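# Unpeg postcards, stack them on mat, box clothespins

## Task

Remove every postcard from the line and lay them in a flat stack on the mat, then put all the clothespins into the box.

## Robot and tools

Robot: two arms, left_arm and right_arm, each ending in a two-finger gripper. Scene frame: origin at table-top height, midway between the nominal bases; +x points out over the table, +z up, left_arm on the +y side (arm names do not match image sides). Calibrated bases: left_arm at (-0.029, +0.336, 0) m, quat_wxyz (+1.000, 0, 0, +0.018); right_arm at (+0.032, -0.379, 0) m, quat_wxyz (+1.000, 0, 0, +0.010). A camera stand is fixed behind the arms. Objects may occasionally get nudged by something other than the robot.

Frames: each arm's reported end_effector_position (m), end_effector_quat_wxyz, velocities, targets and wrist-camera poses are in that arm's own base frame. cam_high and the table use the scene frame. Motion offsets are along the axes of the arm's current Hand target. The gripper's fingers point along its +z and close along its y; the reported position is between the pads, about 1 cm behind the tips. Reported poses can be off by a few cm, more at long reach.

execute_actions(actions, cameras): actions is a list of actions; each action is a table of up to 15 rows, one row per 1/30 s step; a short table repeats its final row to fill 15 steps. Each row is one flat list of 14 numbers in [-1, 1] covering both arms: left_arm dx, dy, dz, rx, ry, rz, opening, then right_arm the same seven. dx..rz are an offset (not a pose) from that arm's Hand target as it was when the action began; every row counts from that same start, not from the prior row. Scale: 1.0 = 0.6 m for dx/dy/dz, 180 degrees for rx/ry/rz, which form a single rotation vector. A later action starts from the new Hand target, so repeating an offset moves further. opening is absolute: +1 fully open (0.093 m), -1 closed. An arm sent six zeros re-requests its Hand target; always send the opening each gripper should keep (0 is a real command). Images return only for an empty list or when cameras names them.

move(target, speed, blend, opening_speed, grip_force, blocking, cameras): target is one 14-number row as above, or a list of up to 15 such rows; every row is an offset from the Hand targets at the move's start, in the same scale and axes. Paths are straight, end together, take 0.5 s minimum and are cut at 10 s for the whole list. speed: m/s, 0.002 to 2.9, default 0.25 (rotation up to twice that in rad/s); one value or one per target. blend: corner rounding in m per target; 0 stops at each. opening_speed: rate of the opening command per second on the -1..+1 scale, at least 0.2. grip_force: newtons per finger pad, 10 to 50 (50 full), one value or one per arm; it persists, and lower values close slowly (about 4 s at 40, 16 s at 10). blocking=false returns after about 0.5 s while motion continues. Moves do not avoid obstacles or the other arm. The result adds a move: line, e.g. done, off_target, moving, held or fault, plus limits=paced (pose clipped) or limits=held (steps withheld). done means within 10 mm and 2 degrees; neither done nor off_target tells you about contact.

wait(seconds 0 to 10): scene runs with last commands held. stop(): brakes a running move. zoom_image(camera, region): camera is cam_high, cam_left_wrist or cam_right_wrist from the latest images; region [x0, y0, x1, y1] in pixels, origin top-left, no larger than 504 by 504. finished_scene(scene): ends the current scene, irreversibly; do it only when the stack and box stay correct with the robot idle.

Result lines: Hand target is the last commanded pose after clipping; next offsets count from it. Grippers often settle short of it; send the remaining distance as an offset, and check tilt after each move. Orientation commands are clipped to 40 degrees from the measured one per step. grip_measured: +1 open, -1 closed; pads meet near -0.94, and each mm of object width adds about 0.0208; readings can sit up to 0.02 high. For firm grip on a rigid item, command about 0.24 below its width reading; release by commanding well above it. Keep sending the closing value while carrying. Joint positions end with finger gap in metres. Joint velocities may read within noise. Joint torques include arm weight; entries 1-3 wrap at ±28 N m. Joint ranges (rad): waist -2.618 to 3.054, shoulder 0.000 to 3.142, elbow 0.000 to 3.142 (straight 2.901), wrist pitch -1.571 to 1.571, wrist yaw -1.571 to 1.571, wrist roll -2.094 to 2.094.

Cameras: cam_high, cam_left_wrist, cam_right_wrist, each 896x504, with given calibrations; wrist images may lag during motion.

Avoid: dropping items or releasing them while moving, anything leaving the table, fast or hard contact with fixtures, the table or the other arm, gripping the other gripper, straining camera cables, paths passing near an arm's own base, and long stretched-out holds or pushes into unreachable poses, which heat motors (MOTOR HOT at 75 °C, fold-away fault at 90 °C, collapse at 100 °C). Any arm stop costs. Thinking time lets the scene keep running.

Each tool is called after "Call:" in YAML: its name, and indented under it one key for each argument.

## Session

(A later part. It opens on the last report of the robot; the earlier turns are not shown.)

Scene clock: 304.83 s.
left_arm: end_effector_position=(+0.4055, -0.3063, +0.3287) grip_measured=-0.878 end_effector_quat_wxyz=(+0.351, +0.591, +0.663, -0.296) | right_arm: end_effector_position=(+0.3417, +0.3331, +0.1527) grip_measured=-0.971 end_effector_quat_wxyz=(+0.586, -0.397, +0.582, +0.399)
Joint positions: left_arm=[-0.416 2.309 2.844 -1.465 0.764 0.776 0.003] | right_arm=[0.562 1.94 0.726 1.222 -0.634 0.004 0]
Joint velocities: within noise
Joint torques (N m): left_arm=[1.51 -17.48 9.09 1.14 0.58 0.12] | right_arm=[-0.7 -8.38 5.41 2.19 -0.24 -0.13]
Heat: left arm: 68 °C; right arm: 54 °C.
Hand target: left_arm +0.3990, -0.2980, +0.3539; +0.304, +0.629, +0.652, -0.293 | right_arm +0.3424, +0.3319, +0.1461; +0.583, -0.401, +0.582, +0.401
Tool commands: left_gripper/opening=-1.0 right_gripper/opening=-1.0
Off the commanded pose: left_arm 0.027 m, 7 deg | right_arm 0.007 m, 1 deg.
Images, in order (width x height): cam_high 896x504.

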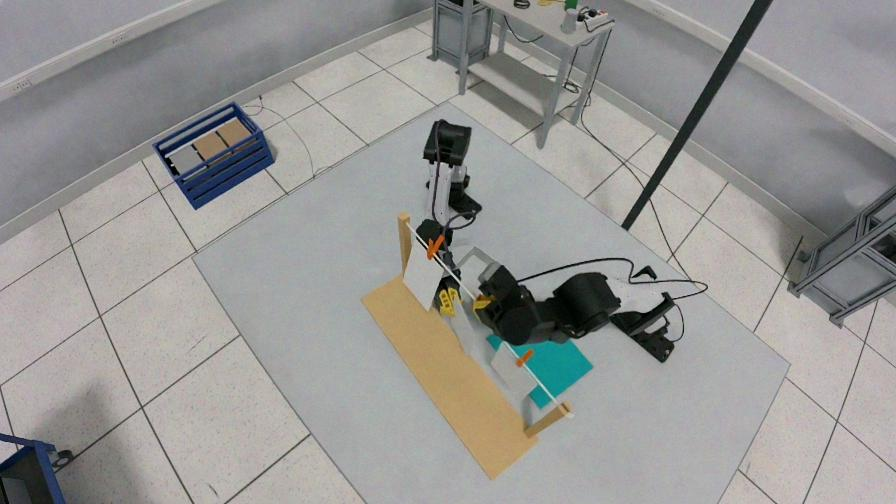

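Call:
move:
  target:
    - [0.031,0.003,-0.0783,0,0,0,-1,0,0,0,0,0,0,-1]
    - [0.0685,-0.2432,-0.1233,0,0,0,-1,0,0.206,-0.1147,0,0,0,-1]
  speed: [0.06,0.12]
  cameras: ["all"]

Call:
zoom_image:
  camera: "cam_high"
  region: [380, 200, 600, 450]

Scene clock: 334.73 s.
left_arm: end_effector_position=(+0.2702, -0.2252, +0.3485) grip_measured=-0.878 end_effector_quat_wxyz=(+0.295, +0.612, +0.677, -0.284) | right_arm: end_effector_position=(+0.1938, +0.3203, +0.1386) grip_measured=-0.971 end_effector_quat_wxyz=(+0.562, -0.418, +0.579, +0.417)
Joint positions: left_arm=[-0.364 1.67 2.071 -1.53 0.746 0.93 0.003] | right_arm=[0.841 1.659 0.243 1.394 -0.423 0.003 0]
Joint torques (N m): left_arm=[0.85 -13.67 7.38 0.73 0.92 0.37] | right_arm=[-1.21 -9.1 3.11 2.26 0.5 -0.15]
Heat: left arm: 68 °C; right arm: 56 °C.
Hand target: left_arm +0.2502, -0.2201, +0.3700; +0.304, +0.629, +0.653, -0.293 | right_arm +0.2024, +0.3119, +0.1460; +0.583, -0.401, +0.582, +0.401
Off the commanded pose: left_arm 0.030 m, 4 deg | right_arm 0.014 m, 4 deg.
elbow stopped short (left arm): the move would have taken joint 3 (elbow) straighter than the controller allows.
joint sent to its limit (left arm) — joint 4 (wrist pitch), lower limit. The joint targets still meet the commanded pose.
move: off_target (left_arm, right_arm)
camera_calibration:
cam_left_wrist: T_world_to_cam=[[-0.991651, -0.126719, 0.0238882, 0.229634], [-0.127493, 0.935689, -0.328986, 0.391235], [0.0193369, -0.329285, -0.944033, 0.340986], [0, 0, 0, 1]] pos_world=[0.271003, -0.224694, 0.445127]
cam_right_wrist: T_world_to_cam=[[0.954232, -0.299064, 0.00153492, -0.0889432], [-0.132755, -0.428174, -0.893892, 0.324666], [0.267988, 0.852777, -0.448279, -0.177509], [0, 0, 0, 1]] pos_world=[0.175544, 0.263789, 0.210779]

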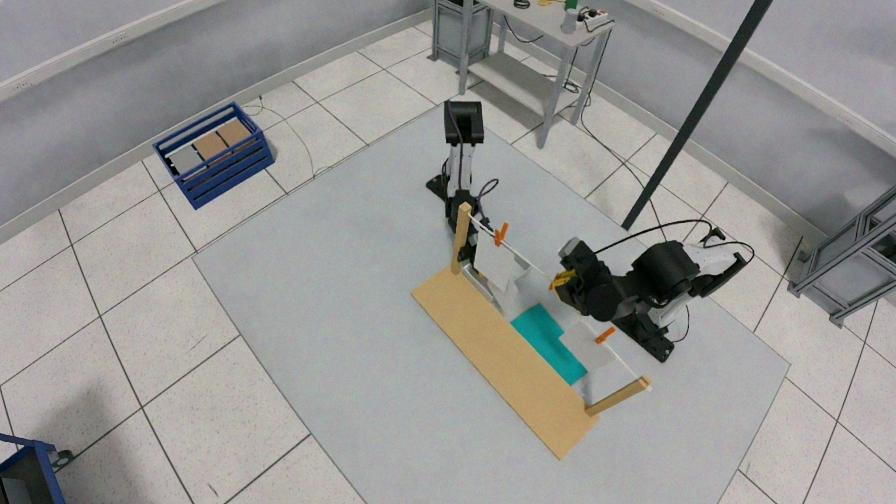

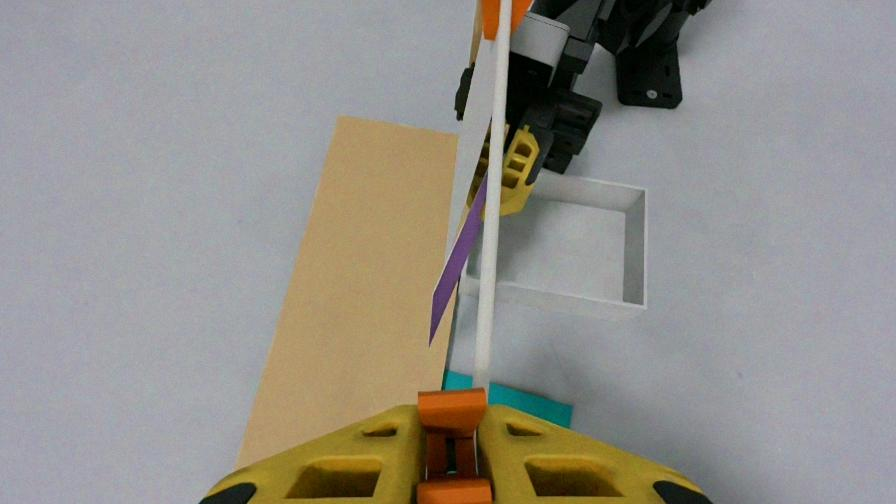

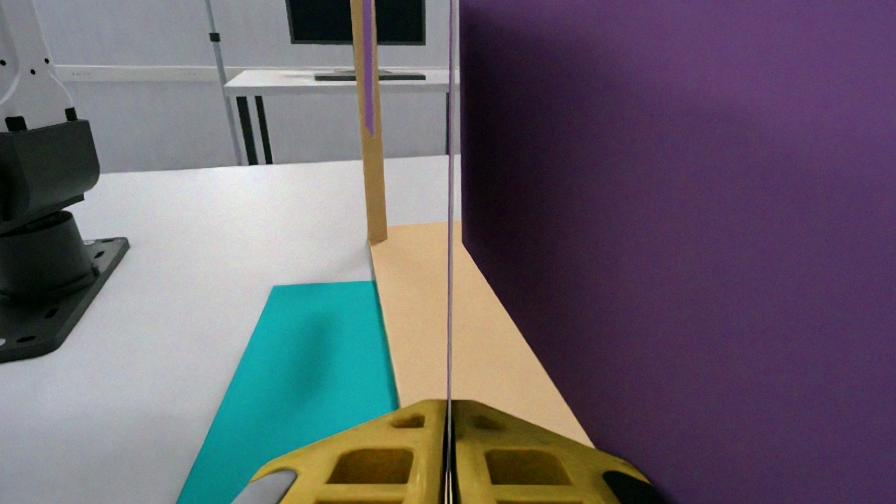

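Scaled by 2.016 from the camera's 896x504 image, which has a finer 1280x720 frame.

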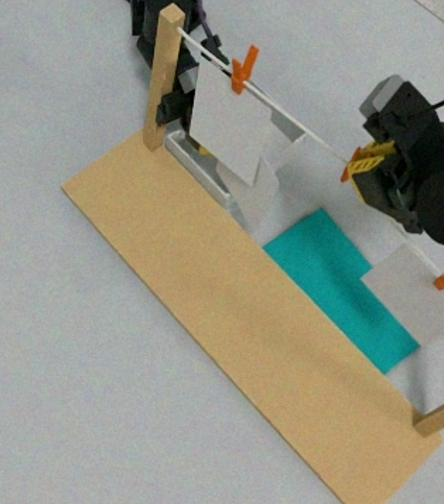

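Call:
zoom_image:
  camera: "cam_left_wrist"
  region: [360, 340, 560, 504]

Call:
zoom_image:
  camera: "cam_high"
  region: [520, 240, 620, 320]

Scaled by 2.520 from the camera's 896x504 image, which has a finer 1280x720 frame.

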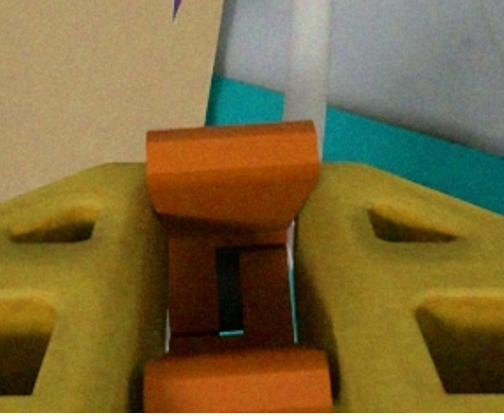

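Scaled by 5.040 from the camera's 896x504 image, which has a finer 1280x720 frame.

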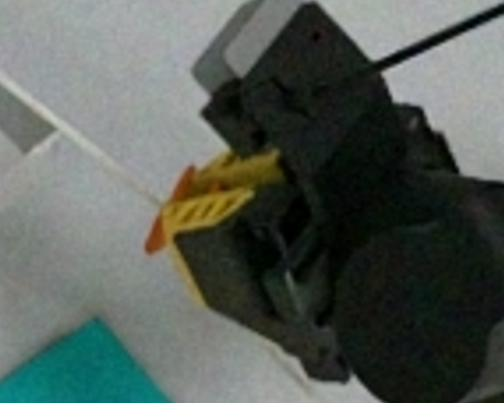

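Call:
move:
  target:
    - [0.0417,0.0245,0.041,0,0,0,-1,-0.0567,0.157,0.0257,0,0,0,-1]
    - [0.0417,0.0245,0.041,0,0,0,-1,-0.09,0.1783,0.1603,-0.1695,0.0757,-0.502,-1]
    - [0.0417,0.0245,0.041,0,0,0,-1,0.06,0.2052,0.2305,-0.1695,0.0757,-0.502,-1]
  speed: [0.12,0.25,0.12]
  blend: [0.02,0.02,0]
  cameras: ["all"]

Call:
zoom_image:
  camera: "cam_high"
  region: [420, 200, 660, 440]

Scene clock: 365.63 s.
left_arm: end_effector_position=(+0.2759, -0.2141, +0.3276) grip_measured=-0.881 end_effector_quat_wxyz=(+0.293, +0.620, +0.674, -0.275) | right_arm: end_effector_position=(+0.1396, +0.4826, +0.1154) grip_measured=-0.971 end_effector_quat_wxyz=(-0.514, +0.853, -0.078, +0.046)
Joint positions: left_arm=[-0.327 1.642 1.957 -1.486 0.745 1.003 0.003] | right_arm=[1.246 1.802 0.966 0.347 -0.129 -1.637 0]
Joint torques (N m): left_arm=[-1.39 -9.7 6.08 0.98 1 0.17] | right_arm=[0.9 -9.06 6.65 2.25 -0.04 -0.06]
Heat: left arm: 62 °C; right arm: 59 °C.
Hand target: left_arm +0.2650, -0.2223, +0.3351; +0.304, +0.629, +0.653, -0.293 | right_arm +0.1369, +0.4851, +0.1099; -0.513, +0.854, -0.075, +0.045
Off the commanded pose: left_arm 0.016 m, 4 deg | right_arm 0.006 m, 0 deg.
move: off_target (left_arm)
camera_calibration:
cam_left_wrist: T_world_to_cam=[[-0.993214, -0.116013, 0.00820141, 0.245058], [-0.112733, 0.942995, -0.313133, 0.366933], [0.0285938, -0.311933, -0.949674, 0.327842], [0, 0, 0, 1]] pos_world=[0.275387, -0.215321, 0.424232]
cam_right_wrist: T_world_to_cam=[[0.0721707, 0.46381, 0.88299, -0.33549], [0.821649, -0.52951, 0.21098, 0.154431], [0.565406, 0.710281, -0.419304, -0.287874], [0, 0, 0, 1]] pos_world=[0.0600899, 0.441848, 0.142946]

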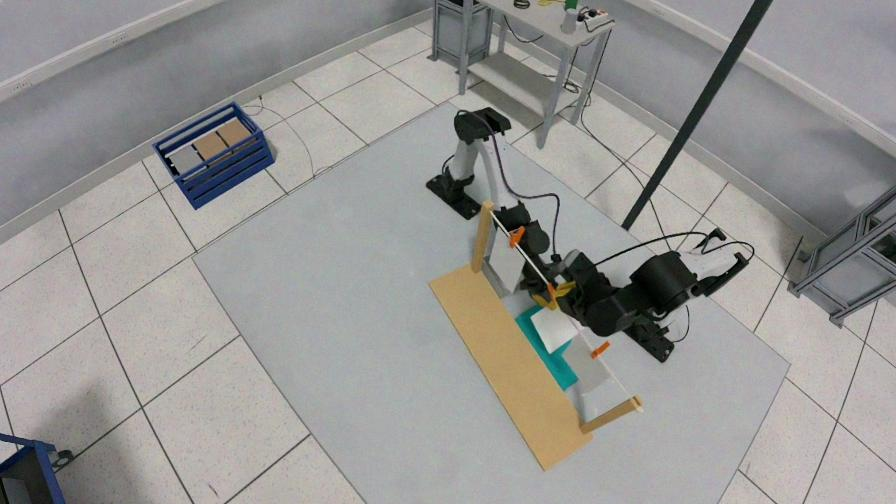

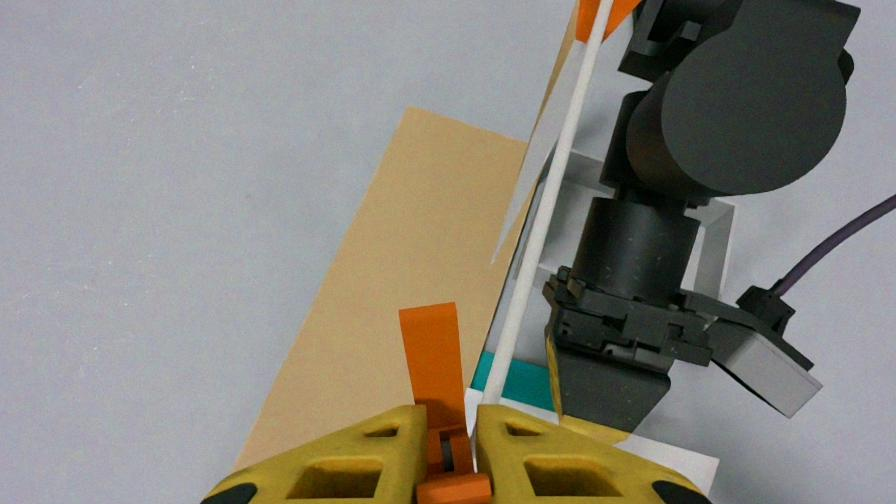

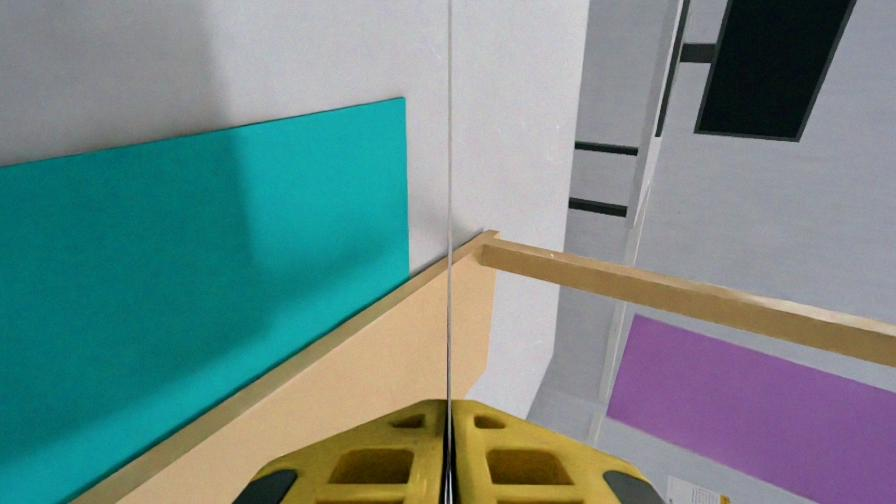

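Scaled by 2.100 from the camera's 896x504 image, which has a finer 1280x720 frame.

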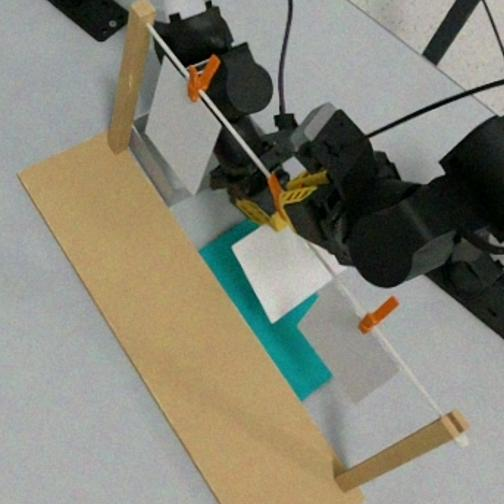

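Call:
move:
  target:
    - [0,0,0,0,0,0,-1,0.0165,0.0723,0.0417,0,0,0,-1]
    - [0,0,0,0,0,0,-1,0.0165,0.1167,0.0467,0,0,0,-1]
  speed: [0.1,0.04]
  cameras: ["cam_right_wrist","cam_high"]

Call:
zoom_image:
  camera: "cam_high"
  region: [480, 240, 660, 400]

Scene clock: 404.03 s.
left_arm: end_effector_position=(+0.2759, -0.2141, +0.3276) grip_measured=-0.881 end_effector_quat_wxyz=(+0.293, +0.620, +0.674, -0.275) | right_arm: end_effector_position=(+0.1436, +0.4802, +0.0490) grip_measured=-0.971 end_effector_quat_wxyz=(-0.523, +0.848, -0.076, +0.050)
Joint positions: left_arm=[-0.327 1.642 1.957 -1.486 0.745 1.003 0.003] | right_arm=[1.235 1.991 0.858 0.664 -0.134 -1.646 0]
Joint torques (N m): left_arm=[-1.39 -9.69 6.08 0.98 0.98 0.17] | right_arm=[-1.03 -9.03 4.68 2.21 -0.29 -0.12]
Heat: left arm: 56 °C; right arm: 59 °C.
Hand target: left_arm +0.2650, -0.2223, +0.3351; +0.304, +0.629, +0.653, -0.293 | right_arm +0.1452, +0.4753, +0.0351; -0.513, +0.854, -0.075, +0.045
Off the commanded pose: left_arm 0.016 m, 4 deg | right_arm 0.015 m, 2 deg.
move: off_target (left_arm, right_arm)
camera_calibration:
cam_right_wrist: T_world_to_cam=[[0.0625504, 0.446929, 0.89238, -0.266976], [0.817865, -0.5354, 0.210816, 0.167188], [0.572, 0.71666, -0.399017, -0.321399], [0, 0, 0, 1]] pos_world=[0.0638024, 0.439166, 0.0747543]
Images, in order (width x height): cam_high 896x504, cam_right_wrist 896x504.

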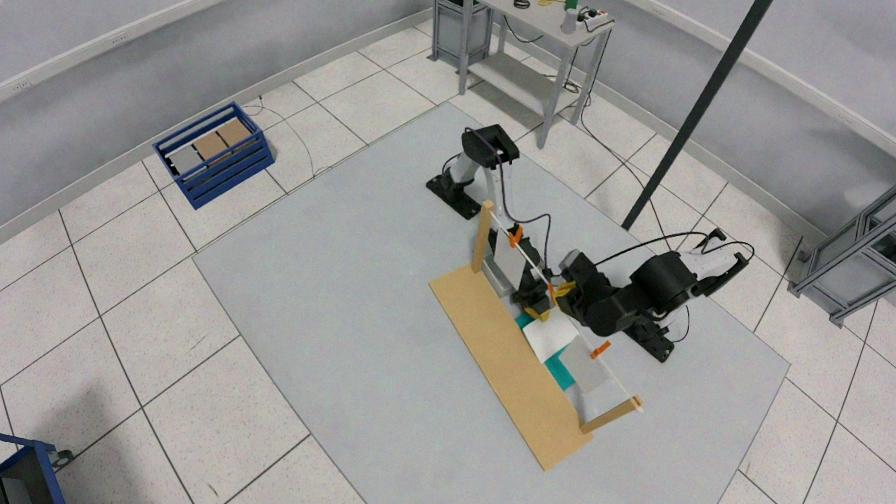

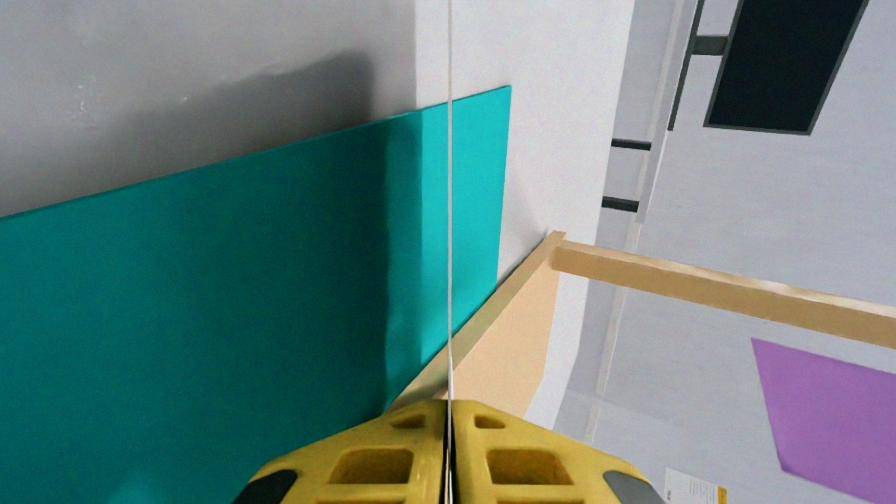

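Scaled by 2.800 from the camera's 896x504 image, which has a finer 1280x720 frame.

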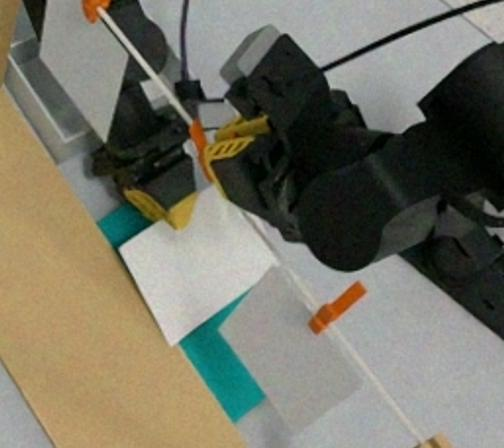

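Call:
move:
  target:
    - [0,0,0,0,0,0,-1,-0.0247,-0.0053,-0.0077,0,0,0,-1]
    - [0,0,0,0,0,0,-1,-0.023,0.0258,-0.0023,0,0,0,-1]
    - [0,0,0,0,0,0,-1,-0.023,0.0258,-0.0023,0,0,0,-0.7]
    - [0,0,0,0,0,0,-1,-0.0228,0.065,-0.0758,0,0,0,-0.7]
    - [0,0,0,0,0,0,-1,-0.0228,0.065,-0.2425,0,0,0,-0.7]
  speed: [0.05,0.05,0.05,0.07,0.15]
  cameras: ["cam_right_wrist","cam_high"]

Call:
zoom_image:
  camera: "cam_high"
  region: [480, 240, 660, 400]

Scene clock: 434.60 s.
left_arm: end_effector_position=(+0.2759, -0.2141, +0.3276) grip_measured=-0.881 end_effector_quat_wxyz=(+0.293, +0.620, +0.674, -0.275) | right_arm: end_effector_position=(+0.1071, +0.3356, +0.0664) grip_measured=-0.704 end_effector_quat_wxyz=(-0.510, +0.855, -0.080, +0.048)
Joint positions: left_arm=[-0.327 1.642 1.957 -1.486 0.745 1.003 0.003] | right_arm=[1.174 1.409 0.305 0.599 -0.184 -1.672 0.011]
Joint torques (N m): left_arm=[-1.39 -9.7 6.06 0.98 0.98 0.17] | right_arm=[-0.77 -7.23 5.11 1.98 -0.32 -0.16]
Heat: left arm: 54 °C; right arm: 62 °C.
Hand target: left_arm +0.2650, -0.2223, +0.3351; +0.304, +0.629, +0.653, -0.293 | right_arm +0.1062, +0.3331, +0.0689; -0.513, +0.854, -0.075, +0.045
Off the commanded pose: left_arm 0.016 m, 4 deg | right_arm 0.004 m, 1 deg.
move: off_target (left_arm); target 3's new opening was sent with right_arm's hand 0.017 m and 2 deg from that target
camera_calibration:
cam_right_wrist: T_world_to_cam=[[0.0745354, 0.472319, 0.878271, -0.224447], [0.818047, -0.532637, 0.217019, 0.114607], [0.570301, 0.702291, -0.426079, -0.183093], [0, 0, 0, 1]] pos_world=[0.0273935, 0.295638, 0.0942412]
Images, in order (width x height): cam_high 896x504, cam_right_wrist 896x504.

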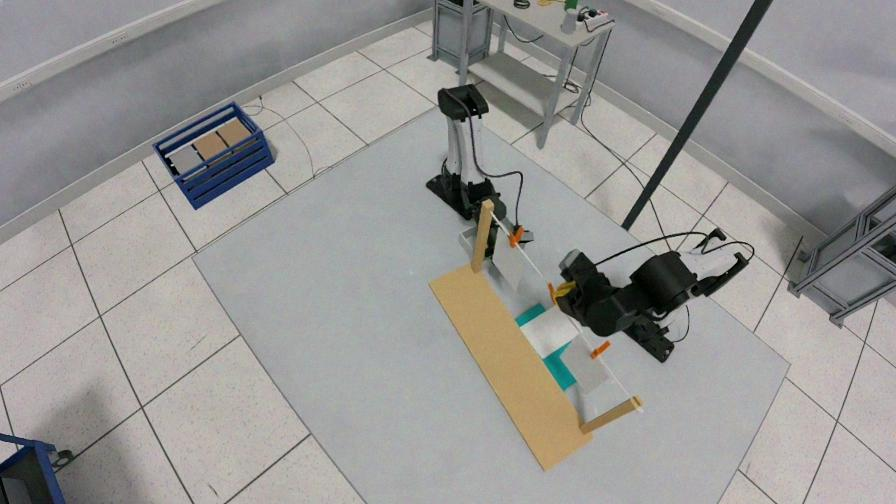

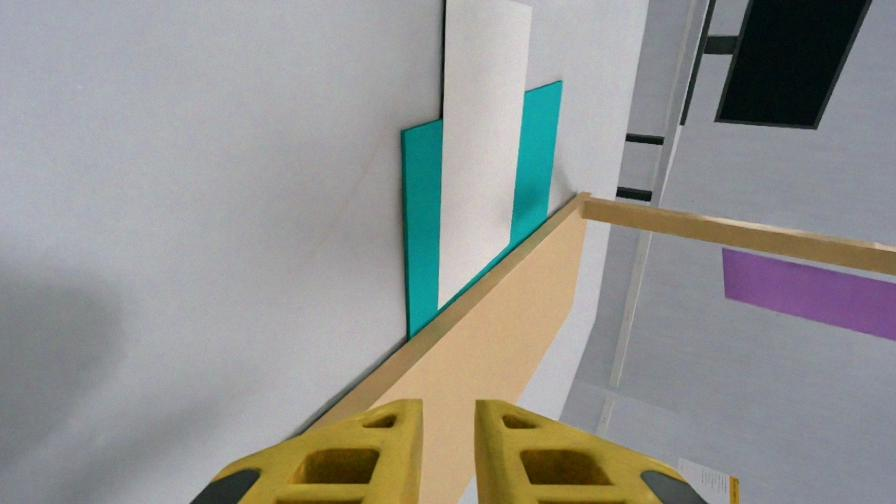

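Scaled by 2.800 from the camera's 896x504 image, which has a finer 1280x720 frame.

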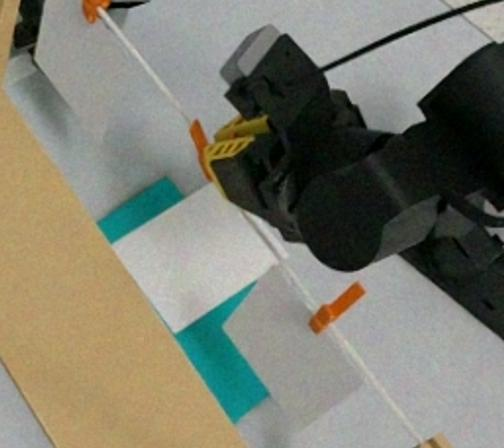

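Call:
move:
  target:
    - [0,0,0,0,0,0,-1,-0.0508,-0.2103,-0.0703,0.3353,0.1015,0.523,-0.7]
    - [0,0,0,0,0,0,-1,0.0167,-0.3733,-0.0477,0.3353,0.1015,0.523,-0.7]
  speed: [0.25,0.15]
  blend: [0.03,0]
  cameras: ["cam_right_wrist"]

Call:
zoom_image:
  camera: "cam_right_wrist"
  region: [300, 0, 700, 225]

Scene clock: 472.87 s.
left_arm: end_effector_position=(+0.2759, -0.2141, +0.3276) grip_measured=-0.881 end_effector_quat_wxyz=(+0.293, +0.620, +0.674, -0.275) | right_arm: end_effector_position=(+0.1279, +0.4100, +0.2603) grip_measured=-0.703 end_effector_quat_wxyz=(+0.682, -0.205, +0.684, +0.157)
Joint positions: left_arm=[-0.327 1.642 1.957 -1.486 0.745 1.003 0.003] | right_arm=[1.627 1.595 0.903 0.644 1.109 -0.022 0.011]
Joint torques (N m): left_arm=[-1.37 -9.7 6.06 0.98 0.98 0.17] | right_arm=[-0.57 -11.14 8.94 1.71 -0.16 0.11]
Heat: left arm: 53 °C; right arm: 62 °C.
Hand target: left_arm +0.2650, -0.2223, +0.3351; +0.304, +0.629, +0.653, -0.293 | right_arm +0.1300, +0.4101, +0.2801; +0.683, -0.183, +0.683, +0.183
Off the commanded pose: left_arm 0.016 m, 4 deg | right_arm 0.020 m, 4 deg.
move: off_target (left_arm, right_arm)
camera_calibration:
cam_right_wrist: T_world_to_cam=[[0.497428, -0.863975, 0.0781769, 0.270674], [-0.354553, -0.284721, -0.890632, 0.431765], [0.791743, 0.415308, -0.447954, -0.0695479], [0, 0, 0, 1]] pos_world=[0.0735066, 0.385672, 0.332229]
Images, in order (width x height): cam_right_wrist 896x504.

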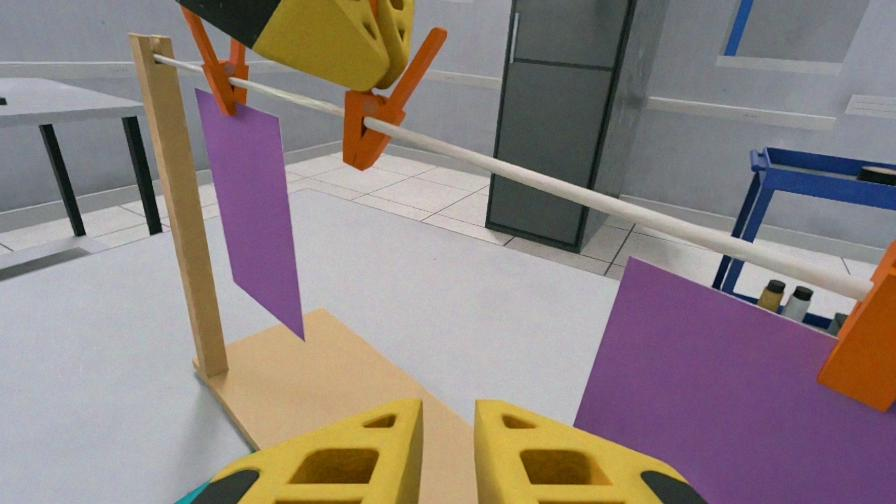

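Scaled by 1.260 from the camera's 896x504 image, which has a finer 1280x720 frame.

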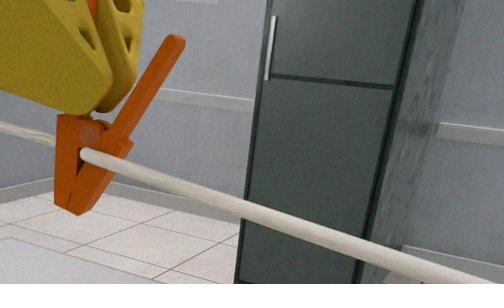

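Call:
move:
  target:
    - [0,0,0,0,0,0,-0.1,0,0,0,0,0,0,-0.7]
    - [0,0,-0.1,0,0,0,-0.1,0,0,0,0,0,0,-0.7]
  speed: [0.05,0.08]
  opening_speed: 0.6
  cameras: ["all"]

Scene clock: 516.70 s.
left_arm: end_effector_position=(+0.2672, -0.1783, +0.3644) grip_measured=-0.101 end_effector_quat_wxyz=(+0.353, +0.594, +0.668, -0.277) | right_arm: end_effector_position=(+0.1279, +0.4100, +0.2601) grip_measured=-0.703 end_effector_quat_wxyz=(+0.682, -0.205, +0.685, +0.157)
Joint positions: left_arm=[-0.185 1.556 1.974 -1.544 0.847 1.067 0.04] | right_arm=[1.627 1.595 0.903 0.643 1.109 -0.021 0.011]
Joint torques (N m): left_arm=[0.92 -7.38 9.02 0.84 0.64 0.17] | right_arm=[-0.61 -11.15 9.09 1.76 -0.13 0.12]
Heat: left arm: 52 °C; right arm: 60 °C.
Hand target: left_arm +0.2633, -0.1764, +0.3738; +0.304, +0.629, +0.653, -0.293 | right_arm +0.1301, +0.4101, +0.2801; +0.683, -0.183, +0.683, +0.183
Off the commanded pose: left_arm 0.010 m, 7 deg | right_arm 0.020 m, 4 deg.
joint sent to its limit (left arm) — joint 4 (wrist pitch), lower limit. The joint targets are off in orientation, not in position.
move: off_target (left_arm, right_arm)
camera_calibration:
cam_left_wrist: T_world_to_cam=[[-0.983237, -0.17631, -0.0464792, 0.246735], [-0.142195, 0.90102, -0.409809, 0.379363], [0.114132, -0.39633, -0.910986, 0.322189], [0, 0, 0, 1]] pos_world=[0.25977, -0.170618, 0.460444]
cam_right_wrist: T_world_to_cam=[[0.497436, -0.863951, 0.0784038, 0.270597], [-0.354874, -0.285127, -0.890375, 0.43177], [0.791595, 0.415081, -0.448426, -0.0693376], [0, 0, 0, 1]] pos_world=[0.0735066, 0.385672, 0.332128]

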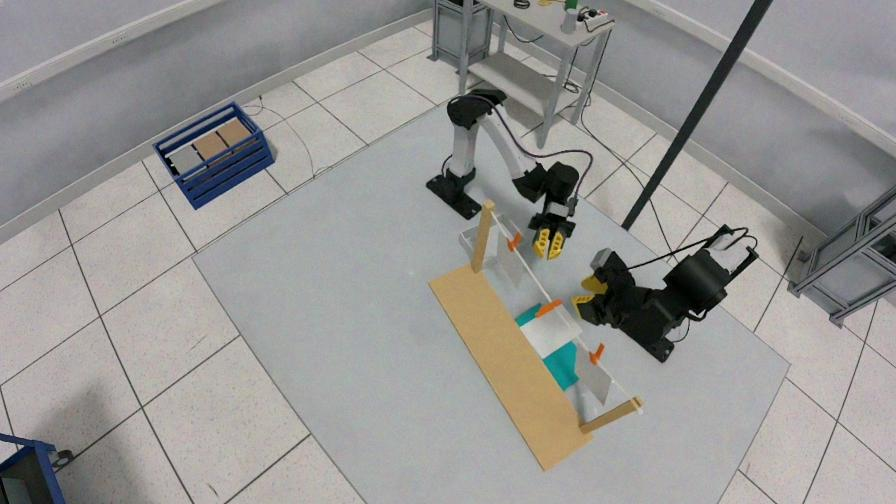

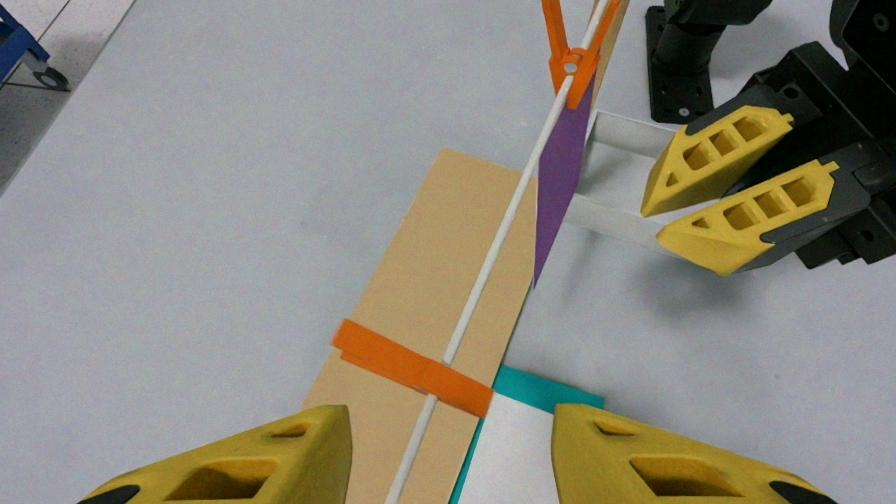

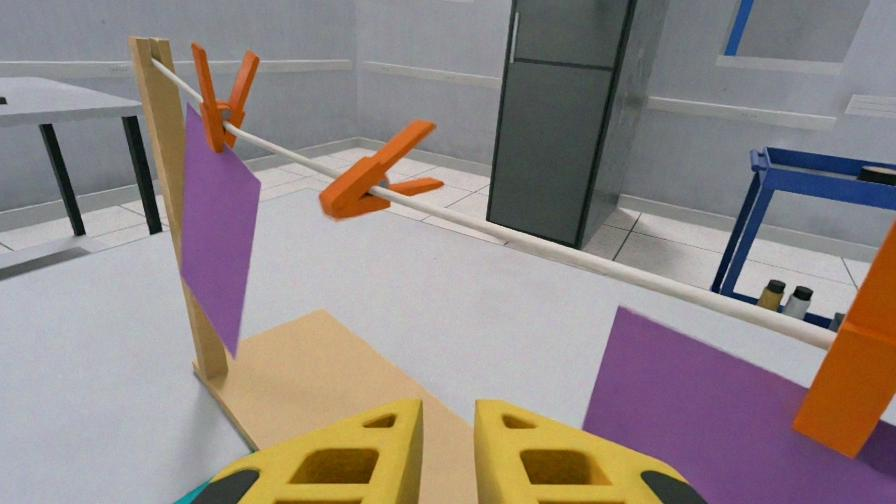

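Call:
move:
  target:
    - [0.221,-0.0982,-0.0725,-0.2823,0.132,-0.4037,-1,0.0333,-0.1255,-0.1497,0,0.3889,0,-1]
    - [0.6023,-0.0093,0.0557,-0.2823,0.132,-0.4037,-1,0.3417,-0.2118,-0.1803,0,0.3889,0,-1]
  speed: [0.25,0.2]
  blend: [0.03,0]
  cameras: ["all"]

Scene clock: 565.27 s.
left_arm: end_effector_position=(+0.2503, +0.0305, +0.0810) grip_measured=-0.973 end_effector_quat_wxyz=(+0.175, -0.004, +0.985, +0.004) | right_arm: end_effector_position=(+0.0988, +0.2458, +0.0724) grip_measured=-0.972 end_effector_quat_wxyz=(+0.165, -0.256, +0.952, +0.032)
Joint positions: left_arm=[0.149 1.191 0.751 -0.782 0.042 0.134 0] | right_arm=[1.354 1.372 0.856 -0.839 0.263 0.801 0]
Joint torques (N m): left_arm=[0.96 -3.08 7.17 1.1 0.19 0.17] | right_arm=[-0.83 -7.73 5.33 1.01 0.08 -0.23]
Heat: left arm: 51 °C; right arm: 58 °C.
Hand target: left_arm +0.2503, +0.0303, +0.0757; +0.174, +0.001, +0.985, +0.000 | right_arm +0.0998, +0.2459, +0.0752; +0.168, -0.255, +0.951, +0.045
Off the commanded pose: left_arm 0.005 m, 1 deg | right_arm 0.003 m, 1 deg.
move: done
camera_calibration:
cam_left_wrist: T_world_to_cam=[[0.0412705, -0.998874, -0.0233996, 0.0205619], [-0.986729, -0.0444274, 0.156182, 0.267037], [-0.157046, 0.0166434, -0.987451, 0.210076], [0, 0, 0, 1]] pos_world=[0.295636, 0.0289061, 0.166215]
cam_right_wrist: T_world_to_cam=[[0.509651, -0.860027, 0.024672, 0.159623], [-0.856685, -0.504598, 0.107111, 0.238835], [-0.0796688, -0.0757253, -0.993941, 0.183862], [0, 0, 0, 1]] pos_world=[0.137902, 0.271718, 0.153228]

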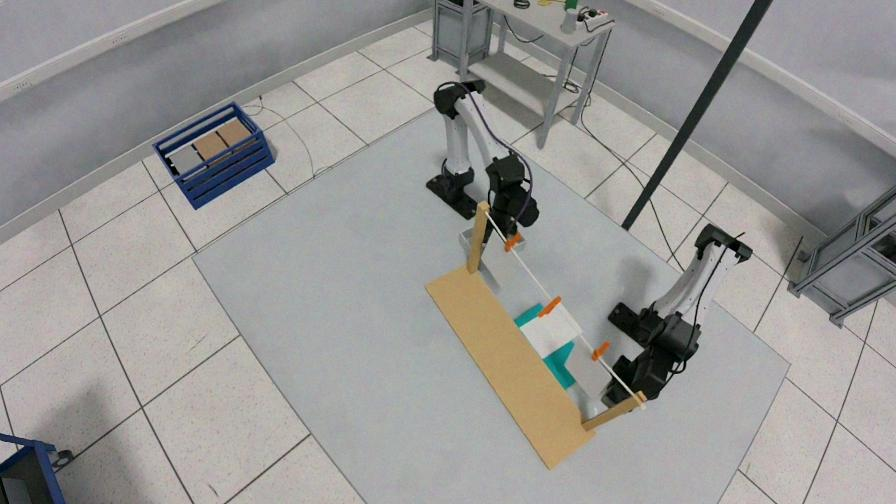

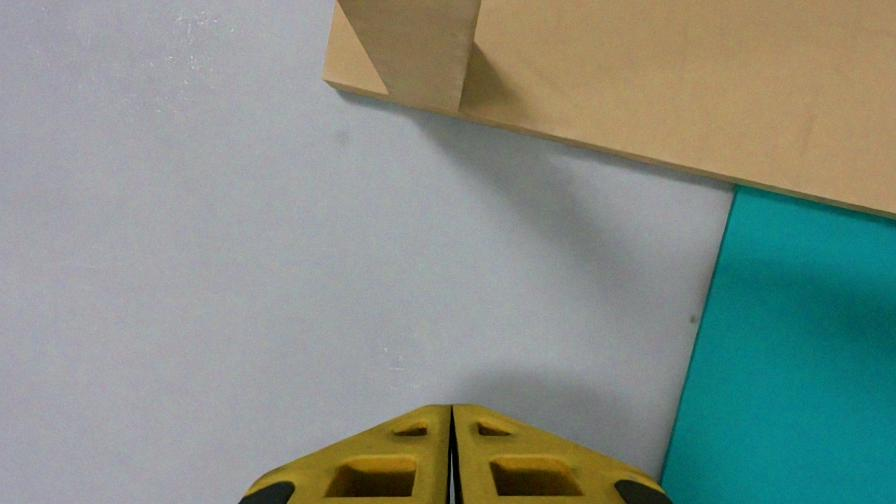

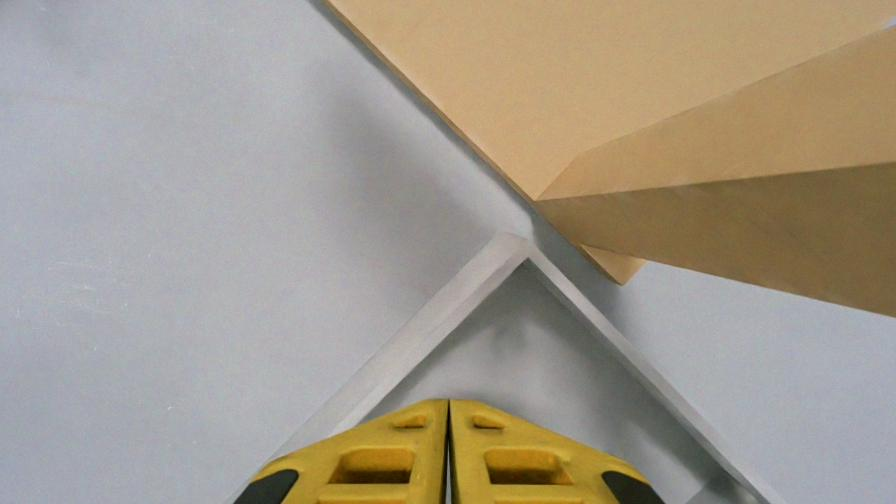

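Call:
move:
  target: [-0.1645,0.0183,0.0599,0,0,0,-1,-0.2379,-0.1615,0.0866,0,0,0,-1]
  speed: 0.1
  cameras: ["all"]

Scene clock: 587.23 s.
left_arm: end_effector_position=(+0.3381, +0.0417, +0.0662) grip_measured=-0.973 end_effector_quat_wxyz=(+0.149, -0.001, +0.989, -0.001) | right_arm: end_effector_position=(+0.2670, +0.2277, +0.0693) grip_measured=-0.972 end_effector_quat_wxyz=(+0.152, -0.250, +0.956, +0.032)
Joint positions: left_arm=[0.145 1.611 1.051 -0.715 0.045 0.135 0] | right_arm=[0.747 1.643 1.095 -0.724 0.086 0.222 0]
Joint torques (N m): left_arm=[-0.47 -7.04 11.93 1.07 0.11 -0.02] | right_arm=[-0.77 -6.9 9.33 1.34 -0.11 -0.32]
Heat: left arm: 51 °C; right arm: 54 °C.
Hand target: left_arm +0.3552, +0.0410, +0.0757; +0.174, +0.001, +0.985, +0.000 | right_arm +0.2799, +0.2379, +0.0752; +0.168, -0.255, +0.951, +0.045
Off the commanded pose: left_arm 0.020 m, 3 deg | right_arm 0.017 m, 2 deg.
move: off_target (left_arm, right_arm)
camera_calibration:
cam_left_wrist: T_world_to_cam=[[0.0340322, -0.999307, -0.0150849, 0.0296681], [-0.977518, -0.0364252, 0.207683, 0.349634], [-0.208088, 0.00767781, -0.97808, 0.226091], [0, 0, 0, 1]] pos_world=[0.387811, 0.0406472, 0.148969]
cam_right_wrist: T_world_to_cam=[[0.500256, -0.865719, 0.0165808, 0.0628013], [-0.859166, -0.493907, 0.133752, 0.370521], [-0.107602, -0.0811557, -0.990876, 0.20136], [0, 0, 0, 1]] pos_world=[0.308589, 0.253713, 0.148923]

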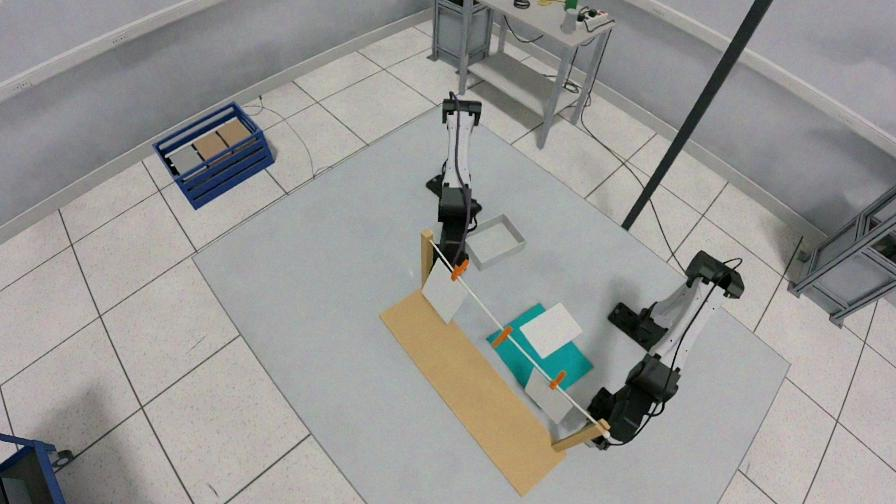

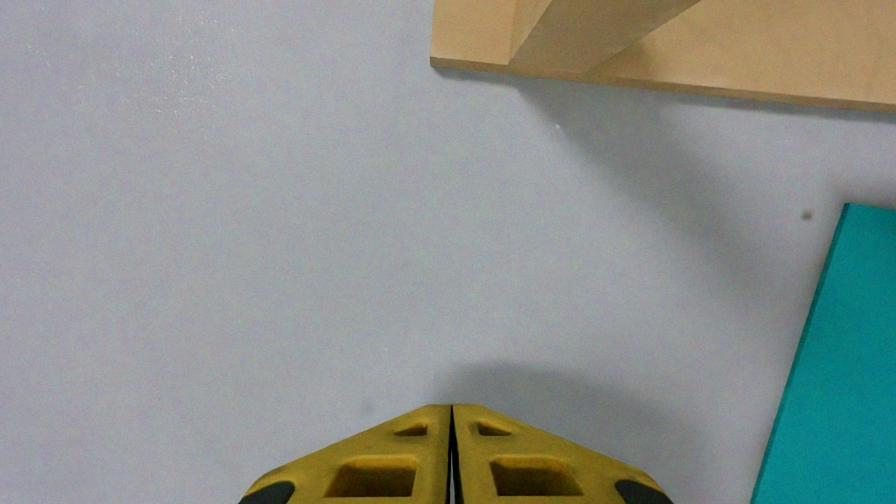

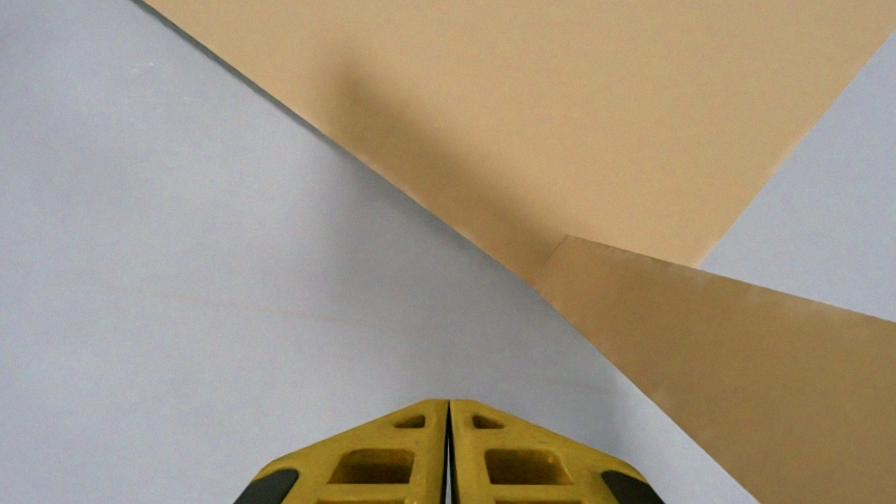

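Call:
move:
  target:
    - [0.1382,-0.0683,-0.182,0,0,0,-1,0.1653,-0.1902,-0.3173,0,0,0,-1]
    - [0.286,-0.4142,-0.0583,0.1152,-0.0521,0.2471,-1,0.1653,-0.1902,-0.3173,0,0,0,-1]
    - [0.311,-0.4142,0.0105,0.1152,-0.0521,0.2471,-1,0.1653,-0.1902,-0.3173,0,0,0,-1]
    - [0.2092,-0.3892,0.0475,0.1152,-0.0521,0.2471,-1,0.1653,-0.1902,-0.3173,0,0,0,-1]
    - [0.141,-0.3517,-0.2717,0.1152,-0.0521,0.2471,-1,0.1653,-0.1902,-0.3173,0,0,0,-1]
  speed: [0.25,0.3,0.08,0.06,0.2]
  blend: [0.03,0,0,0,0]
  cameras: ["cam_high","cam_left_wrist"]

Call:
zoom_image:
  camera: "cam_high"
  region: [400, 200, 640, 460]

Scene clock: 620.90 s.
left_arm: end_effector_position=(+0.2164, -0.1708, +0.1921) grip_measured=-0.973 end_effector_quat_wxyz=(+0.227, +0.399, +0.881, -0.111) | right_arm: end_effector_position=(+0.1983, +0.0595, +0.2133) grip_measured=-0.972 end_effector_quat_wxyz=(+0.160, -0.252, +0.953, +0.041)
Joint positions: left_arm=[-0.58 1.155 1.111 -1.034 0.144 0.234 0] | right_arm=[0.216 1.087 1.235 -1.4 -0.094 -0.287 0]
Joint torques (N m): left_arm=[1.03 -3.58 11.44 1.06 0.1 0.17] | right_arm=[-0.81 -2 8.21 1.01 -0.23 -0.29]
Heat: left arm: 54 °C; right arm: 53 °C.
Hand target: left_arm +0.2197, -0.1697, +0.2001; +0.235, +0.401, +0.879, -0.108 | right_arm +0.1997, +0.0600, +0.2202; +0.168, -0.255, +0.951, +0.045
Off the commanded pose: left_arm 0.009 m, 1 deg | right_arm 0.007 m, 1 deg.
move: done
camera_calibration:
cam_left_wrist: T_world_to_cam=[[-0.730771, -0.682619, 0.00219718, 0.0396874], [-0.682623, 0.730766, -0.00265386, 0.304391], [0.000205952, -0.00343921, -0.999994, 0.282788], [0, 0, 0, 1]] pos_world=[0.236729, -0.194375, 0.283507]
Images, in order (width x height): cam_high 896x504, cam_left_wrist 896x504.

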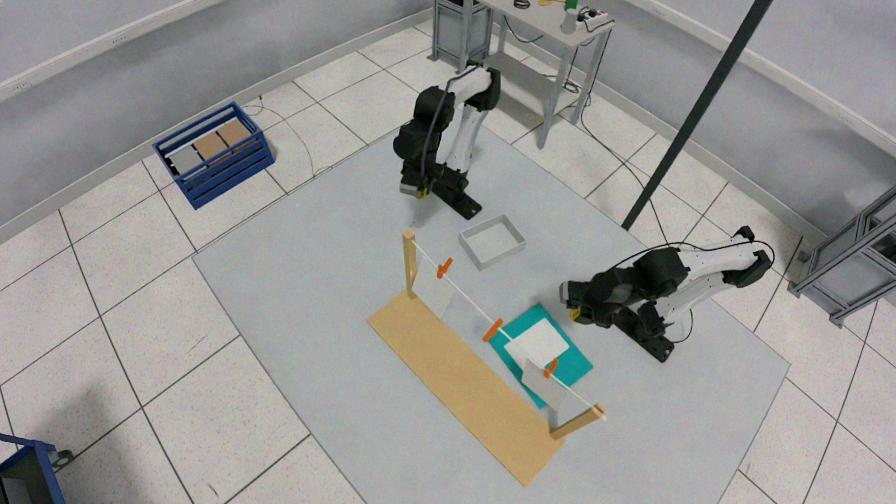

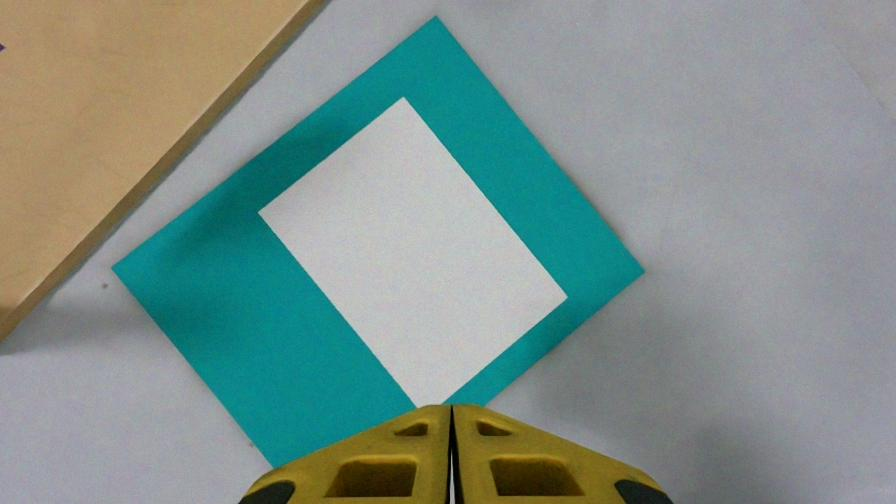

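Scaled by 1.938 from the camera's 896x504 image, which has a finer 1280x720 frame.

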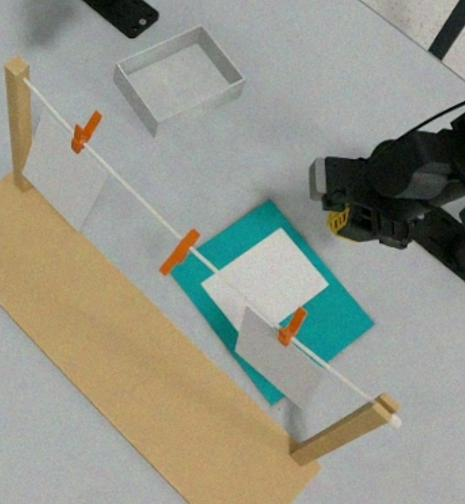

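Call:
move:
  target: [-0.2385,-0.0035,0.1958,0.08,-0.3311,0.0467,-0.25,0,0,0,0,0,0,-1]
  speed: 0.2
  opening_speed: 1.5
  cameras: ["cam_left_wrist"]

Scene clock: 655.27 s.
left_arm: end_effector_position=(+0.3391, -0.3042, +0.1707) grip_measured=-0.251 end_effector_quat_wxyz=(+0.601, +0.379, +0.598, -0.371) | right_arm: end_effector_position=(+0.1983, +0.0595, +0.2133) grip_measured=-0.972 end_effector_quat_wxyz=(+0.160, -0.252, +0.953, +0.041)
Joint positions: left_arm=[-0.522 1.792 0.639 1.148 0.595 0.014 0.033] | right_arm=[0.216 1.087 1.235 -1.4 -0.094 -0.287 0]
Joint torques (N m): left_arm=[-0.57 -7.42 8.1 1.89 0.14 -0.12] | right_arm=[-0.76 -2.17 8.23 1.05 -0.23 -0.26]
Heat: left arm: 58 °C; right arm: 54 °C.
Hand target: left_arm +0.3376, -0.3092, +0.1698; +0.596, +0.381, +0.596, -0.380 | right_arm +0.1997, +0.0600, +0.2202; +0.168, -0.255, +0.951, +0.045
Off the commanded pose: left_arm 0.005 m, 1 deg | right_arm 0.007 m, 1 deg.
move: done
camera_calibration:
cam_left_wrist: T_world_to_cam=[[-0.886953, -0.461671, 0.0131583, 0.156651], [-0.236284, 0.429096, -0.871806, 0.390814], [0.396842, -0.776361, -0.489674, -0.195768], [0, 0, 0, 1]] pos_world=[0.308974, -0.247362, 0.242791]
Images, in order (width x height): cam_left_wrist 896x504.

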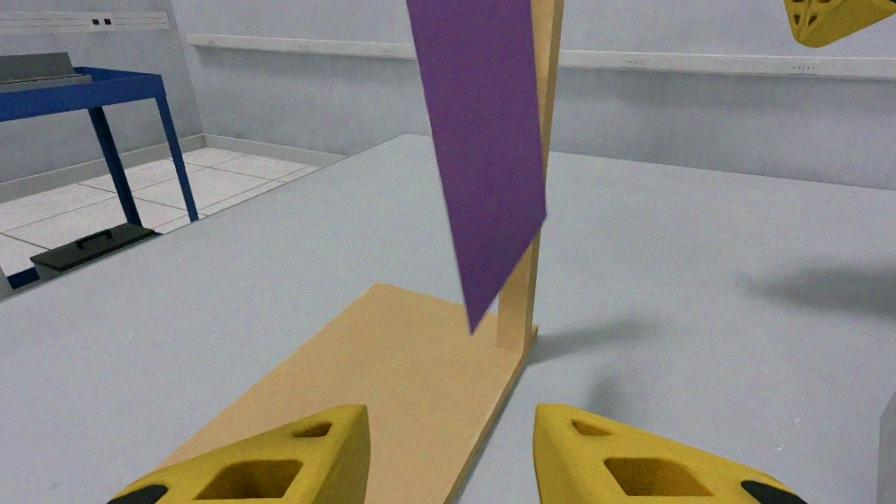

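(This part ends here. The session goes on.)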